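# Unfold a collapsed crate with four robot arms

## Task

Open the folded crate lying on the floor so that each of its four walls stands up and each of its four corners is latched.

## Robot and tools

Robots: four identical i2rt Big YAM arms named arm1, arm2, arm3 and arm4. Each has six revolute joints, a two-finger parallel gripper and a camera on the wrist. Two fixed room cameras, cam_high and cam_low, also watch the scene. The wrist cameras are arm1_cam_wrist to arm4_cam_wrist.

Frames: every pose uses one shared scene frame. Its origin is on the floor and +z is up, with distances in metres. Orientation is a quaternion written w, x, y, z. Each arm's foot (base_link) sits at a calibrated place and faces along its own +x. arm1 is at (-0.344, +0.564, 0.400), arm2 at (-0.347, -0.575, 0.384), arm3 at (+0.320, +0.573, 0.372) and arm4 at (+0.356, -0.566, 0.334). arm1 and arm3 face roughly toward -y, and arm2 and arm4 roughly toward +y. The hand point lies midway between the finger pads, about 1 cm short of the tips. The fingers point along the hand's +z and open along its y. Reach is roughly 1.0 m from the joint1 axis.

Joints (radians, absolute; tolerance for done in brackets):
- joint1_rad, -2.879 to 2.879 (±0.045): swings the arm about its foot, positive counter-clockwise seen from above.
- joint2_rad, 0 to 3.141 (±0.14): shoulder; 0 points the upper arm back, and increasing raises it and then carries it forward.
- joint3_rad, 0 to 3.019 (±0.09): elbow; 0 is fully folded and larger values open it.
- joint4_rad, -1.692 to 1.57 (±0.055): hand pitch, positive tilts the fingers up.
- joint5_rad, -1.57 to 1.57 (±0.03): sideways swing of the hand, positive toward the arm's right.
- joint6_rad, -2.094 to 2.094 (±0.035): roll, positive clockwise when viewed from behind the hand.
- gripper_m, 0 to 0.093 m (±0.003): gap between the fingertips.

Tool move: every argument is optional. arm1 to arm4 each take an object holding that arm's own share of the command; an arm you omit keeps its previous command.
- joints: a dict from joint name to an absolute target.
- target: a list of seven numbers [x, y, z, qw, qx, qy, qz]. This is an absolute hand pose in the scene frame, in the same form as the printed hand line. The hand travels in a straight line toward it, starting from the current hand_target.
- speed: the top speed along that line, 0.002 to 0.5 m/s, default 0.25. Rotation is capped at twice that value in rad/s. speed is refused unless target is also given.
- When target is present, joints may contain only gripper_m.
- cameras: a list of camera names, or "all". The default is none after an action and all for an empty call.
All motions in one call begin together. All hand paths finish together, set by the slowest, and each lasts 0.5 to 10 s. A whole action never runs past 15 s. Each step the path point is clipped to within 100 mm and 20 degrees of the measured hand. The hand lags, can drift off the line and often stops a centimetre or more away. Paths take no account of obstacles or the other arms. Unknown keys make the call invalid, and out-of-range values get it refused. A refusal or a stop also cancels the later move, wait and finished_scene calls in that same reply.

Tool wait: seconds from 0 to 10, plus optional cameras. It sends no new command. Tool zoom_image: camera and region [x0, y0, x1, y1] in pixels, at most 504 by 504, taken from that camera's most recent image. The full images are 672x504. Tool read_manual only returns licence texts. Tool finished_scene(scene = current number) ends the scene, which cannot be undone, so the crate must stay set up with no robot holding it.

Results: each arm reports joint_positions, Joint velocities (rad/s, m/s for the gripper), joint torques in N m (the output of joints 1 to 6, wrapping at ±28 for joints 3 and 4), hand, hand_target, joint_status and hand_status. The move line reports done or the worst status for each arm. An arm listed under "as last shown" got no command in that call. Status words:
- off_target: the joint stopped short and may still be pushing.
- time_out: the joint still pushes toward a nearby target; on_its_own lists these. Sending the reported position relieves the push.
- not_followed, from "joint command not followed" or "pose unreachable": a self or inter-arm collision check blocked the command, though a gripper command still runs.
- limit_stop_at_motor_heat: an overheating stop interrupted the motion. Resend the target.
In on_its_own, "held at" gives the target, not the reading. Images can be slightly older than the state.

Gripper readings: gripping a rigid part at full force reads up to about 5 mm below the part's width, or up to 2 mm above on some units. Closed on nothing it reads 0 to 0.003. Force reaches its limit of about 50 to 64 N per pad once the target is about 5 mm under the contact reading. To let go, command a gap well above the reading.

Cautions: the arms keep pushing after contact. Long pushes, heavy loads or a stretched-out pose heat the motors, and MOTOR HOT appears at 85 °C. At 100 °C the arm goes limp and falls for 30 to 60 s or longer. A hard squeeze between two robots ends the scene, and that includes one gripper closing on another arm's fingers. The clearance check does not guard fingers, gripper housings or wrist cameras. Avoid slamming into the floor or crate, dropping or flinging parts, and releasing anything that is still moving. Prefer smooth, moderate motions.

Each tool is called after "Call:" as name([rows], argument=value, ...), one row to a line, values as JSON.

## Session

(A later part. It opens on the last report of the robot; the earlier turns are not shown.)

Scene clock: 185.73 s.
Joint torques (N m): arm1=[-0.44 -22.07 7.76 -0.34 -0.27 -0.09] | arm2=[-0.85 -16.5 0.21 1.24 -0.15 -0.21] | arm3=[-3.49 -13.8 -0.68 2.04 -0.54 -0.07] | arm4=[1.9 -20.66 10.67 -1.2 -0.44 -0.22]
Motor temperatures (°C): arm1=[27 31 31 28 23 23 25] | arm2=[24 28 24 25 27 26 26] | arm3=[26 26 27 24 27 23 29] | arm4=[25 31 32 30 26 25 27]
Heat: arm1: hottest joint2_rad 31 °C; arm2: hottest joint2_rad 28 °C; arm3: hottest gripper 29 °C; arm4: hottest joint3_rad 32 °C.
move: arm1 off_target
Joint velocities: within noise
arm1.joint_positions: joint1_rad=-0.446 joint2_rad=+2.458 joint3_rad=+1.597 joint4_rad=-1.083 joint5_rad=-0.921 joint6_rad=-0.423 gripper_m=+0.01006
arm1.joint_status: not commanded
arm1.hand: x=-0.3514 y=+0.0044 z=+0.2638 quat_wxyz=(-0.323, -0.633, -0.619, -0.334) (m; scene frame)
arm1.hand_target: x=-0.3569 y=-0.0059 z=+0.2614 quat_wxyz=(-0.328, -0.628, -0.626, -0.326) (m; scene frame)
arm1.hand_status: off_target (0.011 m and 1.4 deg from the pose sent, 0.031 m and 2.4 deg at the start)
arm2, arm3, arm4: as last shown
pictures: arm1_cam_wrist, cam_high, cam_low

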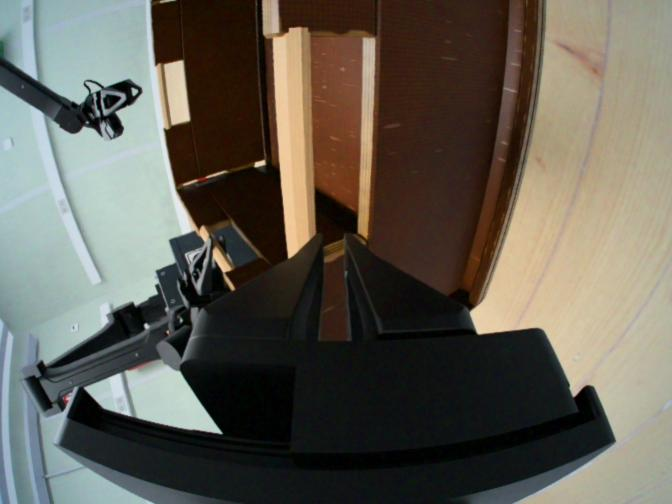

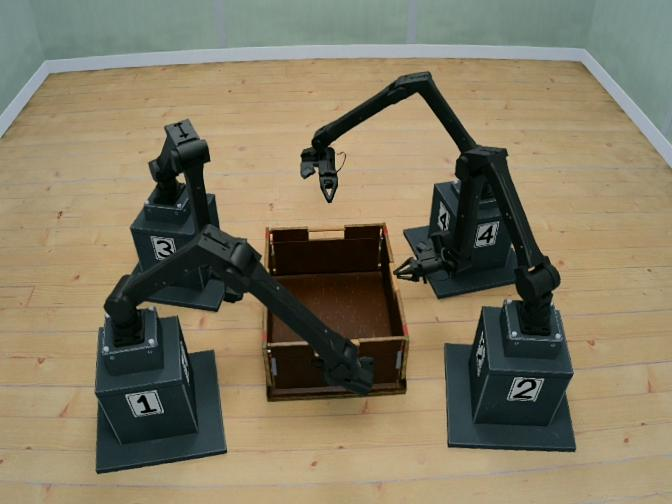

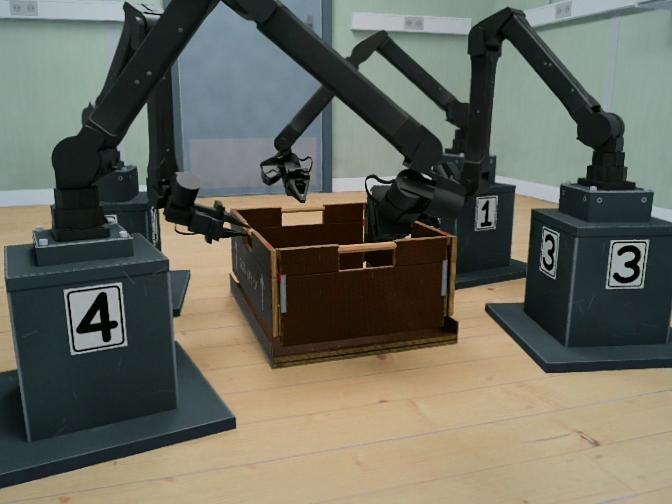

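Call:
move(arm1={"target":[-0.33,-0.006,0.36,0.23,0.669,0.669,0.23],"joints":{"gripper_m":0.0}})

Call:
move(arm1={"target":[-0.20,-0.016,0.36,0.0,0.707,0.707,0.0],"joints":{"gripper_m":0.0}})

Call:
move(arm1={"target":[-0.20,-0.016,0.235,0.0,0.707,0.707,0.0],"joints":{"gripper_m":0.0}}, cameras=["cam_high","cam_low","arm1_cam_wrist"])

Scene clock: 189.43 s.
Joint torques (N m): arm1=[0.44 -22.07 6.06 0.62 -0.17 0.16] | arm2=[-0.85 -16.5 0.21 1.24 -0.15 -0.22] | arm3=[-3.14 -13.74 -0.69 2.13 -0.56 -0.06] | arm4=[1.9 -20.6 10.66 -1.2 -0.44 -0.21]
Motor temperatures (°C): arm1=[27 31 31 28 23 23 25] | arm2=[24 28 24 25 27 26 26] | arm3=[26 26 27 24 27 23 29] | arm4=[25 31 32 30 26 25 27]
Heat: arm1: hottest joint2_rad 31 °C; arm2: hottest joint2_rad 28 °C; arm3: hottest gripper 29 °C; arm4: hottest joint3_rad 32 °C.
move: arm1 done
Joint velocities: within noise
arm1.joint_positions: joint1_rad=-0.342 joint2_rad=+2.160 joint3_rad=+1.496 joint4_rad=-1.040 joint5_rad=-0.659 joint6_rad=-0.219 gripper_m=+0.00071
arm1.joint_status: all done
arm1.hand: x=-0.3272 y=-0.0068 z=+0.3655 quat_wxyz=(-0.231, -0.662, -0.675, -0.230) (m; scene frame)
arm1.hand_target: x=-0.3284 y=-0.0052 z=+0.3596 quat_wxyz=(-0.227, -0.669, -0.668, -0.233) (m; scene frame)
arm1.hand_status: done (0.006 m and 1.0 deg from the pose sent, 0.099 m and 17.5 deg at the start)
arm2, arm3, arm4: as last shown
pictures: none

Scene clock: 191.80 s.
Joint torques (N m): arm1=[0.03 -21.42 10.24 0.17 0.23 0.22] | arm2=[-0.79 -16.5 0.21 1.24 -0.15 -0.22] | arm3=[-3.25 -13.74 -0.77 2.28 -0.62 -0.06] | arm4=[1.96 -20.6 10.65 -1.2 -0.44 -0.21]
Motor temperatures (°C): arm1=[27 32 31 28 23 23 25] | arm2=[24 28 24 25 27 26 26] | arm3=[26 26 27 24 27 23 29] | arm4=[25 31 32 30 26 25 27]
Heat: arm1: hottest joint2_rad 32 °C; arm2: hottest joint2_rad 28 °C; arm3: hottest gripper 29 °C; arm4: hottest joint3_rad 32 °C.
move: arm1 off_target
Joint velocities: within noise
arm1.joint_positions: joint1_rad=+0.060 joint2_rad=+2.106 joint3_rad=+1.488 joint4_rad=-0.976 joint5_rad=-0.010 joint6_rad=+0.220 gripper_m=+0.00071
arm1.joint_status: all done
arm1.hand: x=-0.2027 y=+0.0028 z=+0.3545 quat_wxyz=(+0.007, -0.698, -0.716, -0.006) (m; scene frame)
arm1.hand_target: x=-0.2008 y=-0.0146 z=+0.3602 quat_wxyz=(-0.002, -0.705, -0.710, +0.000) (m; scene frame)
arm1.hand_status: off_target (0.020 m and 1.8 deg from the pose sent, 0.128 m and 38.1 deg at the start)
arm2, arm3: as last shown
arm4.joint_positions: joint1_rad=-0.450 joint2_rad=+2.240 joint3_rad=+1.563 joint4_rad=-1.241 joint5_rad=-0.928 joint6_rad=-0.386 gripper_m=+0.04495
arm4.joint_status: not commanded
arm4.hand: x=+0.3527 y=-0.0021 z=+0.3127 quat_wxyz=(+0.338, +0.615, -0.635, -0.323) (m; scene frame)
arm4.hand_target: x=+0.3552 y=+0.0110 z=+0.3198 quat_wxyz=(+0.325, +0.628, -0.626, -0.330) (m; scene frame)
arm4.hand_status: not commanded
pictures: none

Scene clock: 193.17 s.
Joint torques (N m): arm1=[-0.21 -23.53 8.36 1.03 0.31 0.19] | arm2=[-0.85 -16.5 0.2 1.24 -0.14 -0.22] | arm3=[-3.37 -13.68 -0.75 2.14 -0.59 -0.05] | arm4=[1.9 -20.6 10.66 -1.18 -0.45 -0.21]
Motor temperatures (°C): arm1=[27 32 31 28 23 23 25] | arm2=[24 28 24 25 27 26 26] | arm3=[26 26 27 24 27 23 29] | arm4=[25 31 32 30 26 25 27]
Heat: arm1: hottest joint2_rad 32 °C; arm2: hottest joint2_rad 28 °C; arm3: hottest gripper 29 °C; arm4: hottest joint3_rad 32 °C.
move: arm1 off_target
Joint velocities: within noise
arm1.joint_positions: joint1_rad=+0.060 joint2_rad=+2.334 joint3_rad=+1.489 joint4_rad=-0.776 joint5_rad=-0.009 joint6_rad=+0.230 gripper_m=+0.00071
arm1.joint_status: all done
arm1.hand: x=-0.2048 y=+0.0067 z=+0.2266 quat_wxyz=(+0.019, -0.702, -0.712, -0.013) (m; scene frame)
arm1.hand_target: x=-0.2003 y=-0.0145 z=+0.2359 quat_wxyz=(+0.000, -0.707, -0.707, +0.000) (m; scene frame)
arm1.hand_status: off_target (0.025 m and 2.7 deg from the pose sent, 0.121 m and 1.8 deg at the start)
arm2, arm3, arm4: as last shown
pictures: arm1_cam_wrist, cam_high, cam_low

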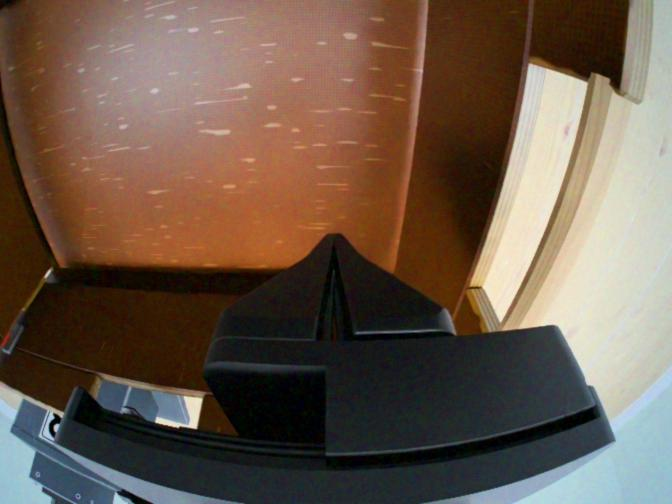

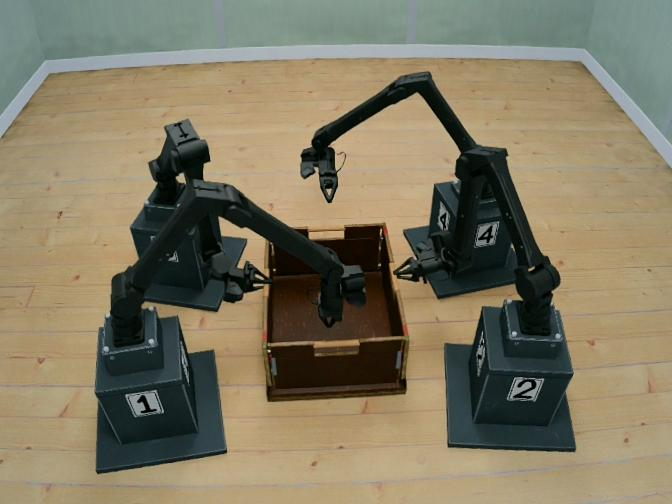

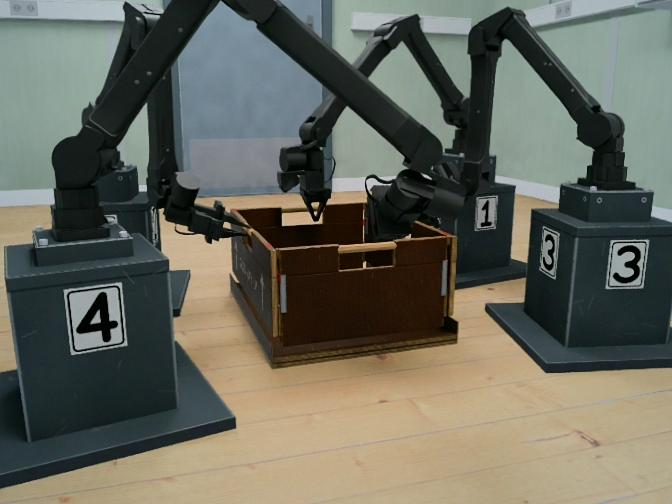

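Call:
zoom_image(camera="cam_high", region=[255, 320, 425, 410])

Call:
move(arm1={"target":[-0.27,-0.016,0.228,0.0,0.707,0.707,0.0],"speed":0.1})

Call:
move(arm1={"target":[-0.35,-0.016,0.23,0.0,0.707,0.707,0.0],"speed":0.05}, cameras=["cam_high","cam_low","arm1_cam_wrist"])

Call:
zoom_image(camera="cam_high", region=[255, 320, 425, 410])

Scaled by 2.965 from the camera's 672x504 image, which has a finer 960x720 frame.

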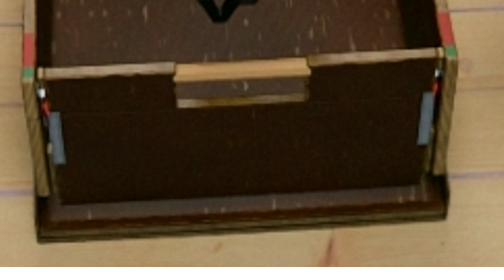

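Scene clock: 197.53 s.
Joint torques (N m): arm1=[-0.5 -24.35 5.34 1.05 0.15 -0.04] | arm2=[-0.79 -16.5 0.23 1.21 -0.15 -0.22] | arm3=[-2.84 -13.22 -0.62 2.1 -0.55 -0.04] | arm4=[1.9 -20.66 10.66 -1.18 -0.44 -0.21]
Motor temperatures (°C): arm1=[27 31 32 27 23 23 25] | arm2=[24 28 24 25 27 26 26] | arm3=[26 26 27 24 27 23 29] | arm4=[25 31 32 30 26 25 27]
Heat: arm1: hottest joint3_rad 32 °C; arm2: hottest joint2_rad 28 °C; arm3: hottest gripper 29 °C; arm4: hottest joint3_rad 32 °C.
move: arm1 done
Joint velocities: within noise
arm1.joint_positions: joint1_rad=-0.055 joint2_rad=+2.334 joint3_rad=+1.489 joint4_rad=-0.742 joint5_rad=-0.007 joint6_rad=+0.144 gripper_m=+0.00071
arm1.joint_status: not commanded
arm1.hand: x=-0.2688 y=-0.0141 z=+0.2268 quat_wxyz=(+0.004, -0.712, -0.702, -0.004) (m; scene frame)
arm1.hand_target: x=-0.2696 y=-0.0161 z=+0.2278 quat_wxyz=(+0.000, -0.708, -0.707, +0.000) (m; scene frame)
arm1.hand_status: done (0.003 m and 1.0 deg from the pose sent, 0.069 m and 2.7 deg at the start)
arm2, arm3, arm4: as last shown
pictures: none

Scene clock: 199.73 s.
Joint torques (N m): arm1=[-8.41 -24.41 4.52 0.65 1.69 -0.24] | arm2=[-0.85 -16.56 0.2 1.22 -0.15 -0.22] | arm3=[-2.61 -13.86 -0.65 2.07 -0.58 -0.07] | arm4=[1.9 -20.6 10.66 -1.2 -0.44 -0.22]
Motor temperatures (°C): arm1=[27 31 32 27 23 23 25] | arm2=[24 28 24 25 27 26 26] | arm3=[26 26 27 24 27 23 29] | arm4=[25 31 32 30 26 25 27]
Heat: arm1: hottest joint3_rad 32 °C; arm2: hottest joint2_rad 28 °C; arm3: hottest gripper 29 °C; arm4: hottest joint3_rad 32 °C.
move: arm1 off_target
Joint velocities: within noise
arm1.joint_positions: joint1_rad=-0.081 joint2_rad=+2.326 joint3_rad=+1.471 joint4_rad=-0.716 joint5_rad=-0.047 joint6_rad=+0.040 gripper_m=+0.00071
arm1.joint_status: not commanded
arm1.hand: x=-0.2771 y=-0.0141 z=+0.2267 quat_wxyz=(-0.015, -0.684, -0.729, -0.014) (m; scene frame)
arm1.hand_target: x=-0.3441 y=-0.0138 z=+0.2294 quat_wxyz=(-0.002, -0.709, -0.705, +0.000) (m; scene frame)
arm1.hand_status: off_target (0.073 m and 4.4 deg from the pose sent, 0.081 m and 1.0 deg at the start)
arm2, arm3, arm4: as last shown
pictures: arm1_cam_wrist, cam_high, cam_low

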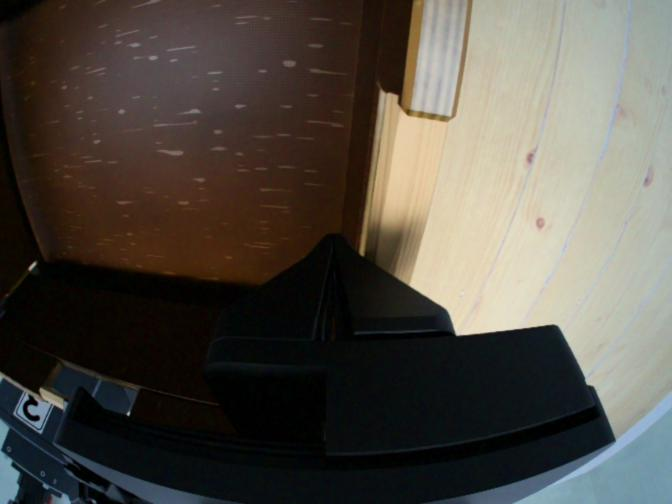

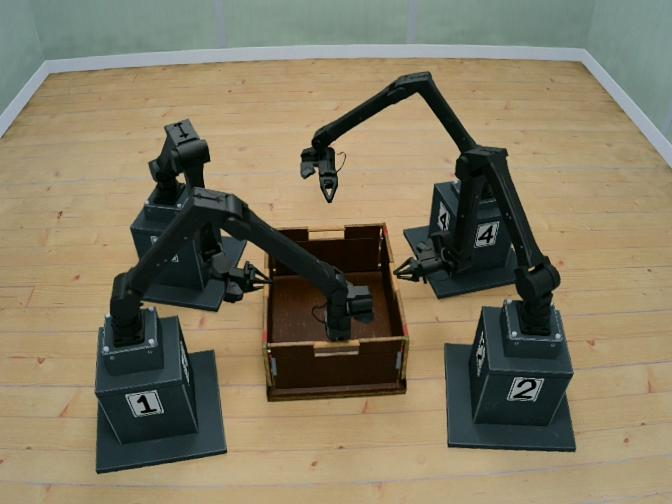

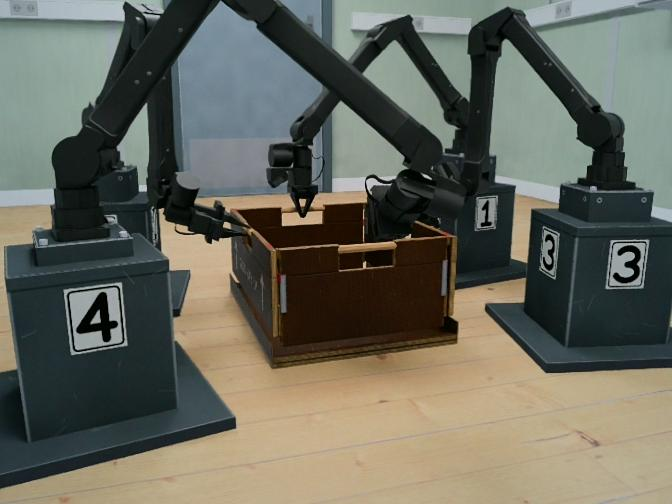

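Scaled by 2.965 from the camera's 672x504 image, which has a finer 960x720 frame.

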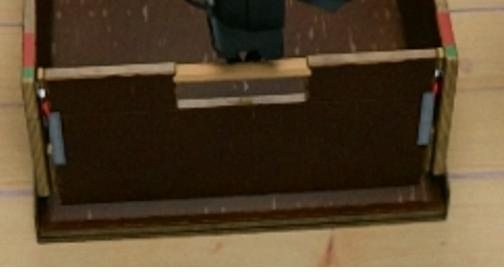

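Call:
move(arm1={"target":[-0.375,-0.014,0.228,0.0,0.707,0.707,0.0],"speed":0.06})

Call:
move(arm1={"target":[-0.27,-0.014,0.26,0.0,0.707,0.707,0.0],"speed":0.1})

Call:
move(arm1={"target":[-0.25,0.02,0.38,0.0,0.707,0.707,0.0],"speed":0.25}, cameras=["cam_high","arm1_cam_wrist"])

Call:
zoom_image(camera="cam_high", region=[260, 330, 300, 370])

Call:
zoom_image(camera="cam_high", region=[375, 315, 415, 355])

Scene clock: 203.53 s.
Joint torques (N m): arm1=[-12.1 -24.23 4.26 0.66 2.32 -0.28] | arm2=[-0.85 -16.56 0.2 1.22 -0.15 -0.21] | arm3=[-3.37 -13.98 -0.73 2.17 -0.53 -0.05] | arm4=[1.9 -20.66 10.66 -1.2 -0.44 -0.22]
Motor temperatures (°C): arm1=[27 32 31 27 24 23 25] | arm2=[24 28 24 25 27 26 26] | arm3=[26 26 27 24 27 23 29] | arm4=[25 31 32 30 26 25 27]
Heat: arm1: hottest joint2_rad 32 °C; arm2: hottest joint2_rad 28 °C; arm3: hottest gripper 29 °C; arm4: hottest joint3_rad 32 °C.
move: arm1 off_target
Joint velocities: within noise
arm1.joint_positions: joint1_rad=-0.087 joint2_rad=+2.318 joint3_rad=+1.462 joint4_rad=-0.709 joint5_rad=-0.062 joint6_rad=+0.002 gripper_m=+0.00070
arm1.joint_status: not commanded
arm1.hand: x=-0.2781 y=-0.0136 z=+0.2288 quat_wxyz=(-0.023, -0.672, -0.740, -0.017) (m; scene frame)
arm1.hand_target: x=-0.3670 y=-0.0089 z=+0.2275 quat_wxyz=(-0.001, -0.707, -0.707, -0.002) (m; scene frame)
arm1.hand_status: off_target (0.097 m and 6.4 deg from the pose sent, 0.098 m and 4.4 deg at the start)
arm2, arm4: as last shown
arm3.joint_positions: joint1_rad=-0.808 joint2_rad=+2.317 joint3_rad=+0.792 joint4_rad=+0.928 joint5_rad=-0.946 joint6_rad=+1.030 gripper_m=+0.01638
arm3.joint_status: not commanded
arm3.hand: x=-0.0262 y=+0.1975 z=+0.2525 quat_wxyz=(-0.579, -0.815, -0.018, +0.007) (m; scene frame)
arm3.hand_target: x=-0.0241 y=+0.2153 z=+0.2441 quat_wxyz=(-0.575, -0.818, -0.001, +0.002) (m; scene frame)
arm3.hand_status: not commanded
pictures: none

Scene clock: 205.33 s.
Joint torques (N m): arm1=[0.73 -24.47 6.91 0.21 0.18 0.24] | arm2=[-0.79 -16.5 0.21 1.22 -0.15 -0.21] | arm3=[-3.31 -13.33 -0.69 2.25 -0.55 -0.07] | arm4=[1.96 -20.6 10.65 -1.2 -0.45 -0.21]
Motor temperatures (°C): arm1=[27 32 31 27 24 23 25] | arm2=[24 28 24 25 27 26 26] | arm3=[26 26 27 24 27 23 29] | arm4=[25 31 32 30 26 25 27]
Heat: arm1: hottest joint2_rad 32 °C; arm2: hottest joint2_rad 28 °C; arm3: hottest gripper 29 °C; arm4: hottest joint3_rad 32 °C.
move: arm1 off_target
Joint velocities: within noise
arm1.joint_positions: joint1_rad=-0.069 joint2_rad=+2.278 joint3_rad=+1.451 joint4_rad=-0.779 joint5_rad=-0.006 joint6_rad=+0.103 gripper_m=+0.00068
arm1.joint_status: not commanded
arm1.hand: x=-0.2785 y=-0.0019 z=+0.2481 quat_wxyz=(+0.012, -0.702, -0.712, -0.009) (m; scene frame)
arm1.hand_target: x=-0.2715 y=-0.0120 z=+0.2602 quat_wxyz=(+0.004, -0.704, -0.710, -0.001) (m; scene frame)
arm1.hand_status: off_target (0.019 m and 1.9 deg from the pose sent, 0.032 m and 6.4 deg at the start)
arm2.joint_positions: joint1_rad=-0.934 joint2_rad=+2.378 joint3_rad=+0.772 joint4_rad=+0.967 joint5_rad=-0.981 joint6_rad=+1.012 gripper_m=+0.01640
arm2.joint_status: not commanded
arm2.hand: x=-0.0066 y=-0.2250 z=+0.2440 quat_wxyz=(+0.000, +0.006, -0.816, -0.578) (m; scene frame)
arm2.hand_target: x=-0.0094 y=-0.2312 z=+0.2422 quat_wxyz=(+0.000, +0.001, -0.818, -0.575) (m; scene frame)
arm2.hand_status: not commanded
arm3, arm4: as last shown
pictures: none

Scene clock: 206.73 s.
Joint torques (N m): arm1=[0.32 -20.78 6.67 0.29 0.16 0.23] | arm2=[-0.85 -16.56 0.21 1.22 -0.15 -0.21] | arm3=[-3.96 -13.86 -0.72 2.11 -0.55 -0.07] | arm4=[1.9 -20.6 10.66 -1.18 -0.44 -0.21]
Motor temperatures (°C): arm1=[27 32 31 27 24 23 25] | arm2=[24 28 24 25 27 26 26] | arm3=[26 26 27 24 27 23 29] | arm4=[25 31 32 30 26 25 27]
Heat: arm1: hottest joint2_rad 32 °C; arm2: hottest joint2_rad 28 °C; arm3: hottest gripper 29 °C; arm4: hottest joint3_rad 32 °C.
move: arm1 done
Joint velocities: within noise
arm1.joint_positions: joint1_rad=-0.019 joint2_rad=+1.998 joint3_rad=+1.394 joint4_rad=-0.953 joint5_rad=-0.006 joint6_rad=+0.155 gripper_m=+0.00068
arm1.joint_status: not commanded
arm1.hand: x=-0.2518 y=+0.0133 z=+0.3851 quat_wxyz=(-0.008, -0.703, -0.711, +0.006) (m; scene frame)
arm1.hand_target: x=-0.2500 y=+0.0186 z=+0.3801 quat_wxyz=(+0.000, -0.707, -0.707, +0.001) (m; scene frame)
arm1.hand_status: done (0.009 m and 1.3 deg from the pose sent, 0.137 m and 1.9 deg at the start)
arm2, arm3, arm4: as last shown
pictures: arm1_cam_wrist, cam_high

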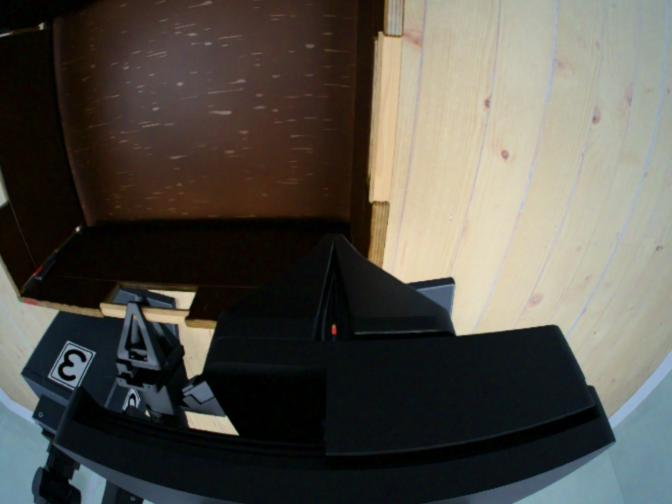

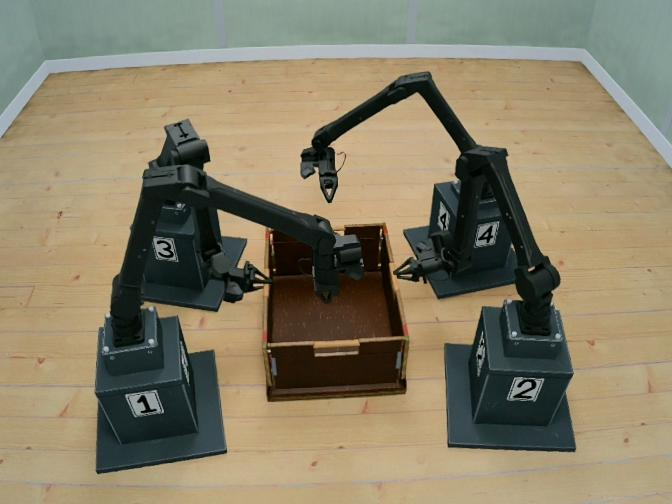

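Scaled by 12.600 from the camera's 672x504 image, which has a finer 960x720 frame.

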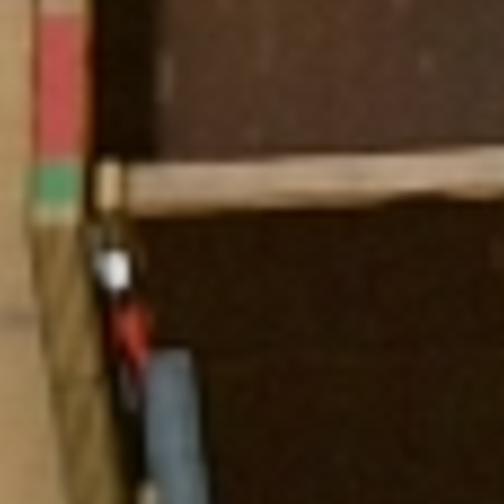

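Scaled by 12.600 from the camera's 672x504 image, which has a finer 960x720 frame.

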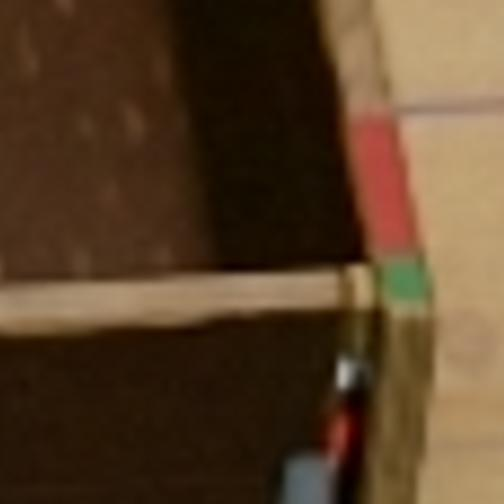

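Call:
move(arm2={"joints":{"gripper_m":0.045}}, arm3={"joints":{"gripper_m":0.045}})

Call:
move(arm2={"target":[-0.009,-0.32,0.275,0,0,0.819,0.574],"speed":0.12}, arm3={"target":[-0.024,0.31,0.278,0.574,0.819,0,0],"speed":0.12}, cameras=["cam_high","cam_low"])

Call:
zoom_image(camera="cam_high", region=[250, 210, 430, 410])

Call:
zoom_image(camera="cam_low", region=[220, 190, 470, 380])

Scene clock: 209.90 s.
Joint torques (N m): arm1=[0.32 -21.3 6.42 0.2 0.18 0.22] | arm2=[-0.73 -16.26 1.06 1.24 -0.2 -0.22] | arm3=[-1.03 -13.33 0.47 2.11 -0.32 -0.03] | arm4=[1.85 -20.6 10.66 -1.2 -0.44 -0.21]
Motor temperatures (°C): arm1=[27 32 31 27 24 23 25] | arm2=[24 28 24 25 27 26 26] | arm3=[26 26 27 24 27 23 29] | arm4=[25 31 32 30 26 25 27]
Heat: arm1: hottest joint2_rad 32 °C; arm2: hottest joint2_rad 28 °C; arm3: hottest gripper 29 °C; arm4: hottest joint3_rad 32 °C.
move: arm2 done; arm3 done
Joint velocities: within noise
arm1, arm4: as last shown
arm2.joint_positions: joint1_rad=-0.945 joint2_rad=+2.378 joint3_rad=+0.757 joint4_rad=+0.967 joint5_rad=-0.980 joint6_rad=+1.012 gripper_m=+0.04487
arm2.joint_status: all done
arm2.hand: x=-0.0092 y=-0.2322 z=+0.2421 quat_wxyz=(+0.002, -0.003, -0.818, -0.575) (m; scene frame)
arm2.hand_target: x=-0.0065 y=-0.2350 z=+0.2420 quat_wxyz=(-0.003, -0.004, -0.819, -0.574) (m; scene frame)
arm2.hand_status: not commanded
arm3.joint_positions: joint1_rad=-0.842 joint2_rad=+2.317 joint3_rad=+0.766 joint4_rad=+0.928 joint5_rad=-0.956 joint6_rad=+1.030 gripper_m=+0.04488
arm3.joint_status: all done
arm3.hand: x=-0.0264 y=+0.2153 z=+0.2492 quat_wxyz=(-0.576, -0.817, +0.000, +0.004) (m; scene frame)
arm3.hand_target: x=-0.0240 y=+0.2200 z=+0.2433 quat_wxyz=(-0.574, -0.819, +0.004, +0.001) (m; scene frame)
arm3.hand_status: not commanded
pictures: none

Scene clock: 211.87 s.
Joint torques (N m): arm1=[0.21 -21.13 6.75 0.32 0.14 0.14] | arm2=[-0.62 -17.03 1.25 0.72 -0.67 -0.22] | arm3=[-1.44 -14.56 0.59 1.03 -0.51 -0.13] | arm4=[1.9 -20.6 10.66 -1.2 -0.44 -0.21]
Motor temperatures (°C): arm1=[27 32 31 27 24 23 25] | arm2=[24 28 24 25 27 26 26] | arm3=[26 26 27 24 27 23 29] | arm4=[25 31 32 30 26 25 27]
Heat: arm1: hottest joint2_rad 32 °C; arm2: hottest joint2_rad 28 °C; arm3: hottest gripper 29 °C; arm4: hottest joint3_rad 32 °C.
move: arm2 off_target; arm3 done
Joint velocities: within noise
arm1: as last shown
arm2.joint_positions: joint1_rad=-1.157 joint2_rad=+2.245 joint3_rad=+0.646 joint4_rad=+0.639 joint5_rad=-1.131 joint6_rad=+0.693 gripper_m=+0.04489
arm2.joint_status: not commanded
arm2.hand: x=-0.0186 y=-0.3182 z=+0.2653 quat_wxyz=(+0.013, -0.008, -0.821, -0.571) (m; scene frame)
arm2.hand_target: x=-0.0107 y=-0.3178 z=+0.2757 quat_wxyz=(+0.001, +0.002, -0.818, -0.575) (m; scene frame)
arm2.hand_status: off_target (0.014 m and 1.8 deg from the pose sent, 0.094 m and 0.4 deg at the start)
arm3.joint_positions: joint1_rad=-1.060 joint2_rad=+2.179 joint3_rad=+0.654 joint4_rad=+0.618 joint5_rad=-1.121 joint6_rad=+0.727 gripper_m=+0.04491
arm3.joint_status: not commanded
arm3.hand: x=-0.0202 y=+0.3064 z=+0.2736 quat_wxyz=(-0.573, -0.819, +0.003, -0.006) (m; scene frame)
arm3.hand_target: x=-0.0236 y=+0.3095 z=+0.2784 quat_wxyz=(-0.575, -0.818, +0.001, +0.000) (m; scene frame)
arm3.hand_status: done (0.007 m and 0.7 deg from the pose sent, 0.099 m and 0.6 deg at the start)
arm4.joint_positions: joint1_rad=-0.450 joint2_rad=+2.240 joint3_rad=+1.563 joint4_rad=-1.241 joint5_rad=-0.928 joint6_rad=-0.386 gripper_m=+0.04495
arm4.joint_status: not commanded
arm4.hand: x=+0.3527 y=-0.0021 z=+0.3127 quat_wxyz=(+0.338, +0.615, -0.635, -0.323) (m; scene frame)
arm4.hand_target: x=+0.3552 y=+0.0110 z=+0.3198 quat_wxyz=(+0.325, +0.628, -0.626, -0.330) (m; scene frame)
arm4.hand_status: not commanded
pictures: cam_high, cam_low

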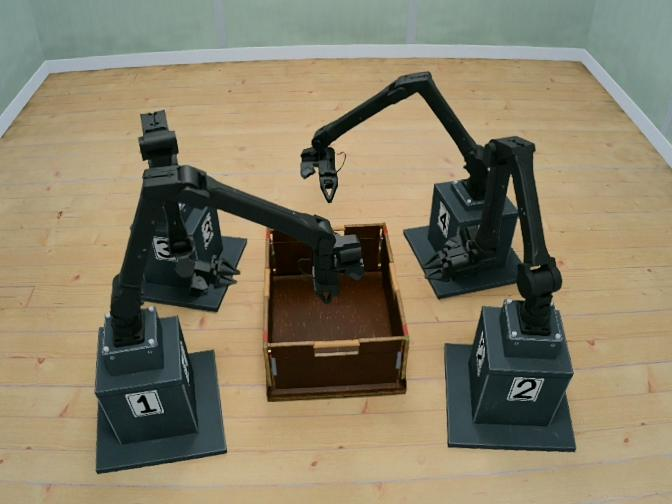

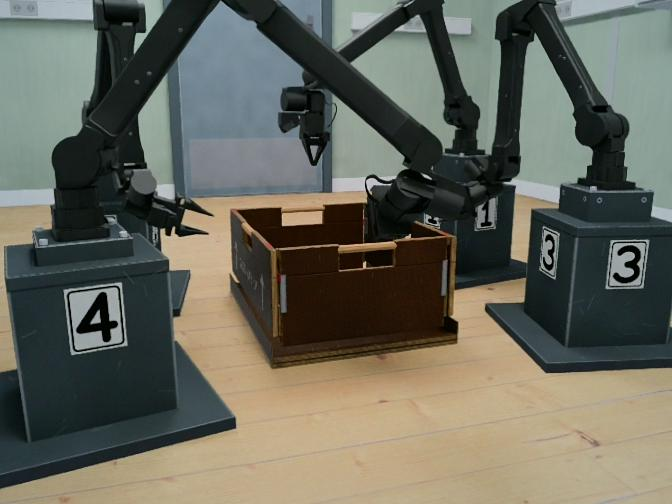

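Scaled by 2.520 from the camera's 672x504 image, which has a finer 960x720 frame.

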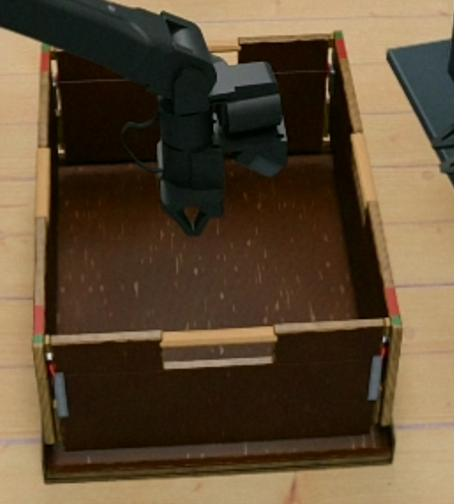

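Scaled by 2.016 from the camera's 672x504 image, which has a finer 960x720 frame.

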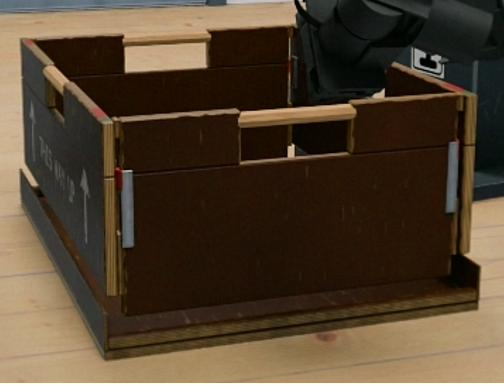

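Call:
finished_scene(scene=1)

The scene is finished: the task was done.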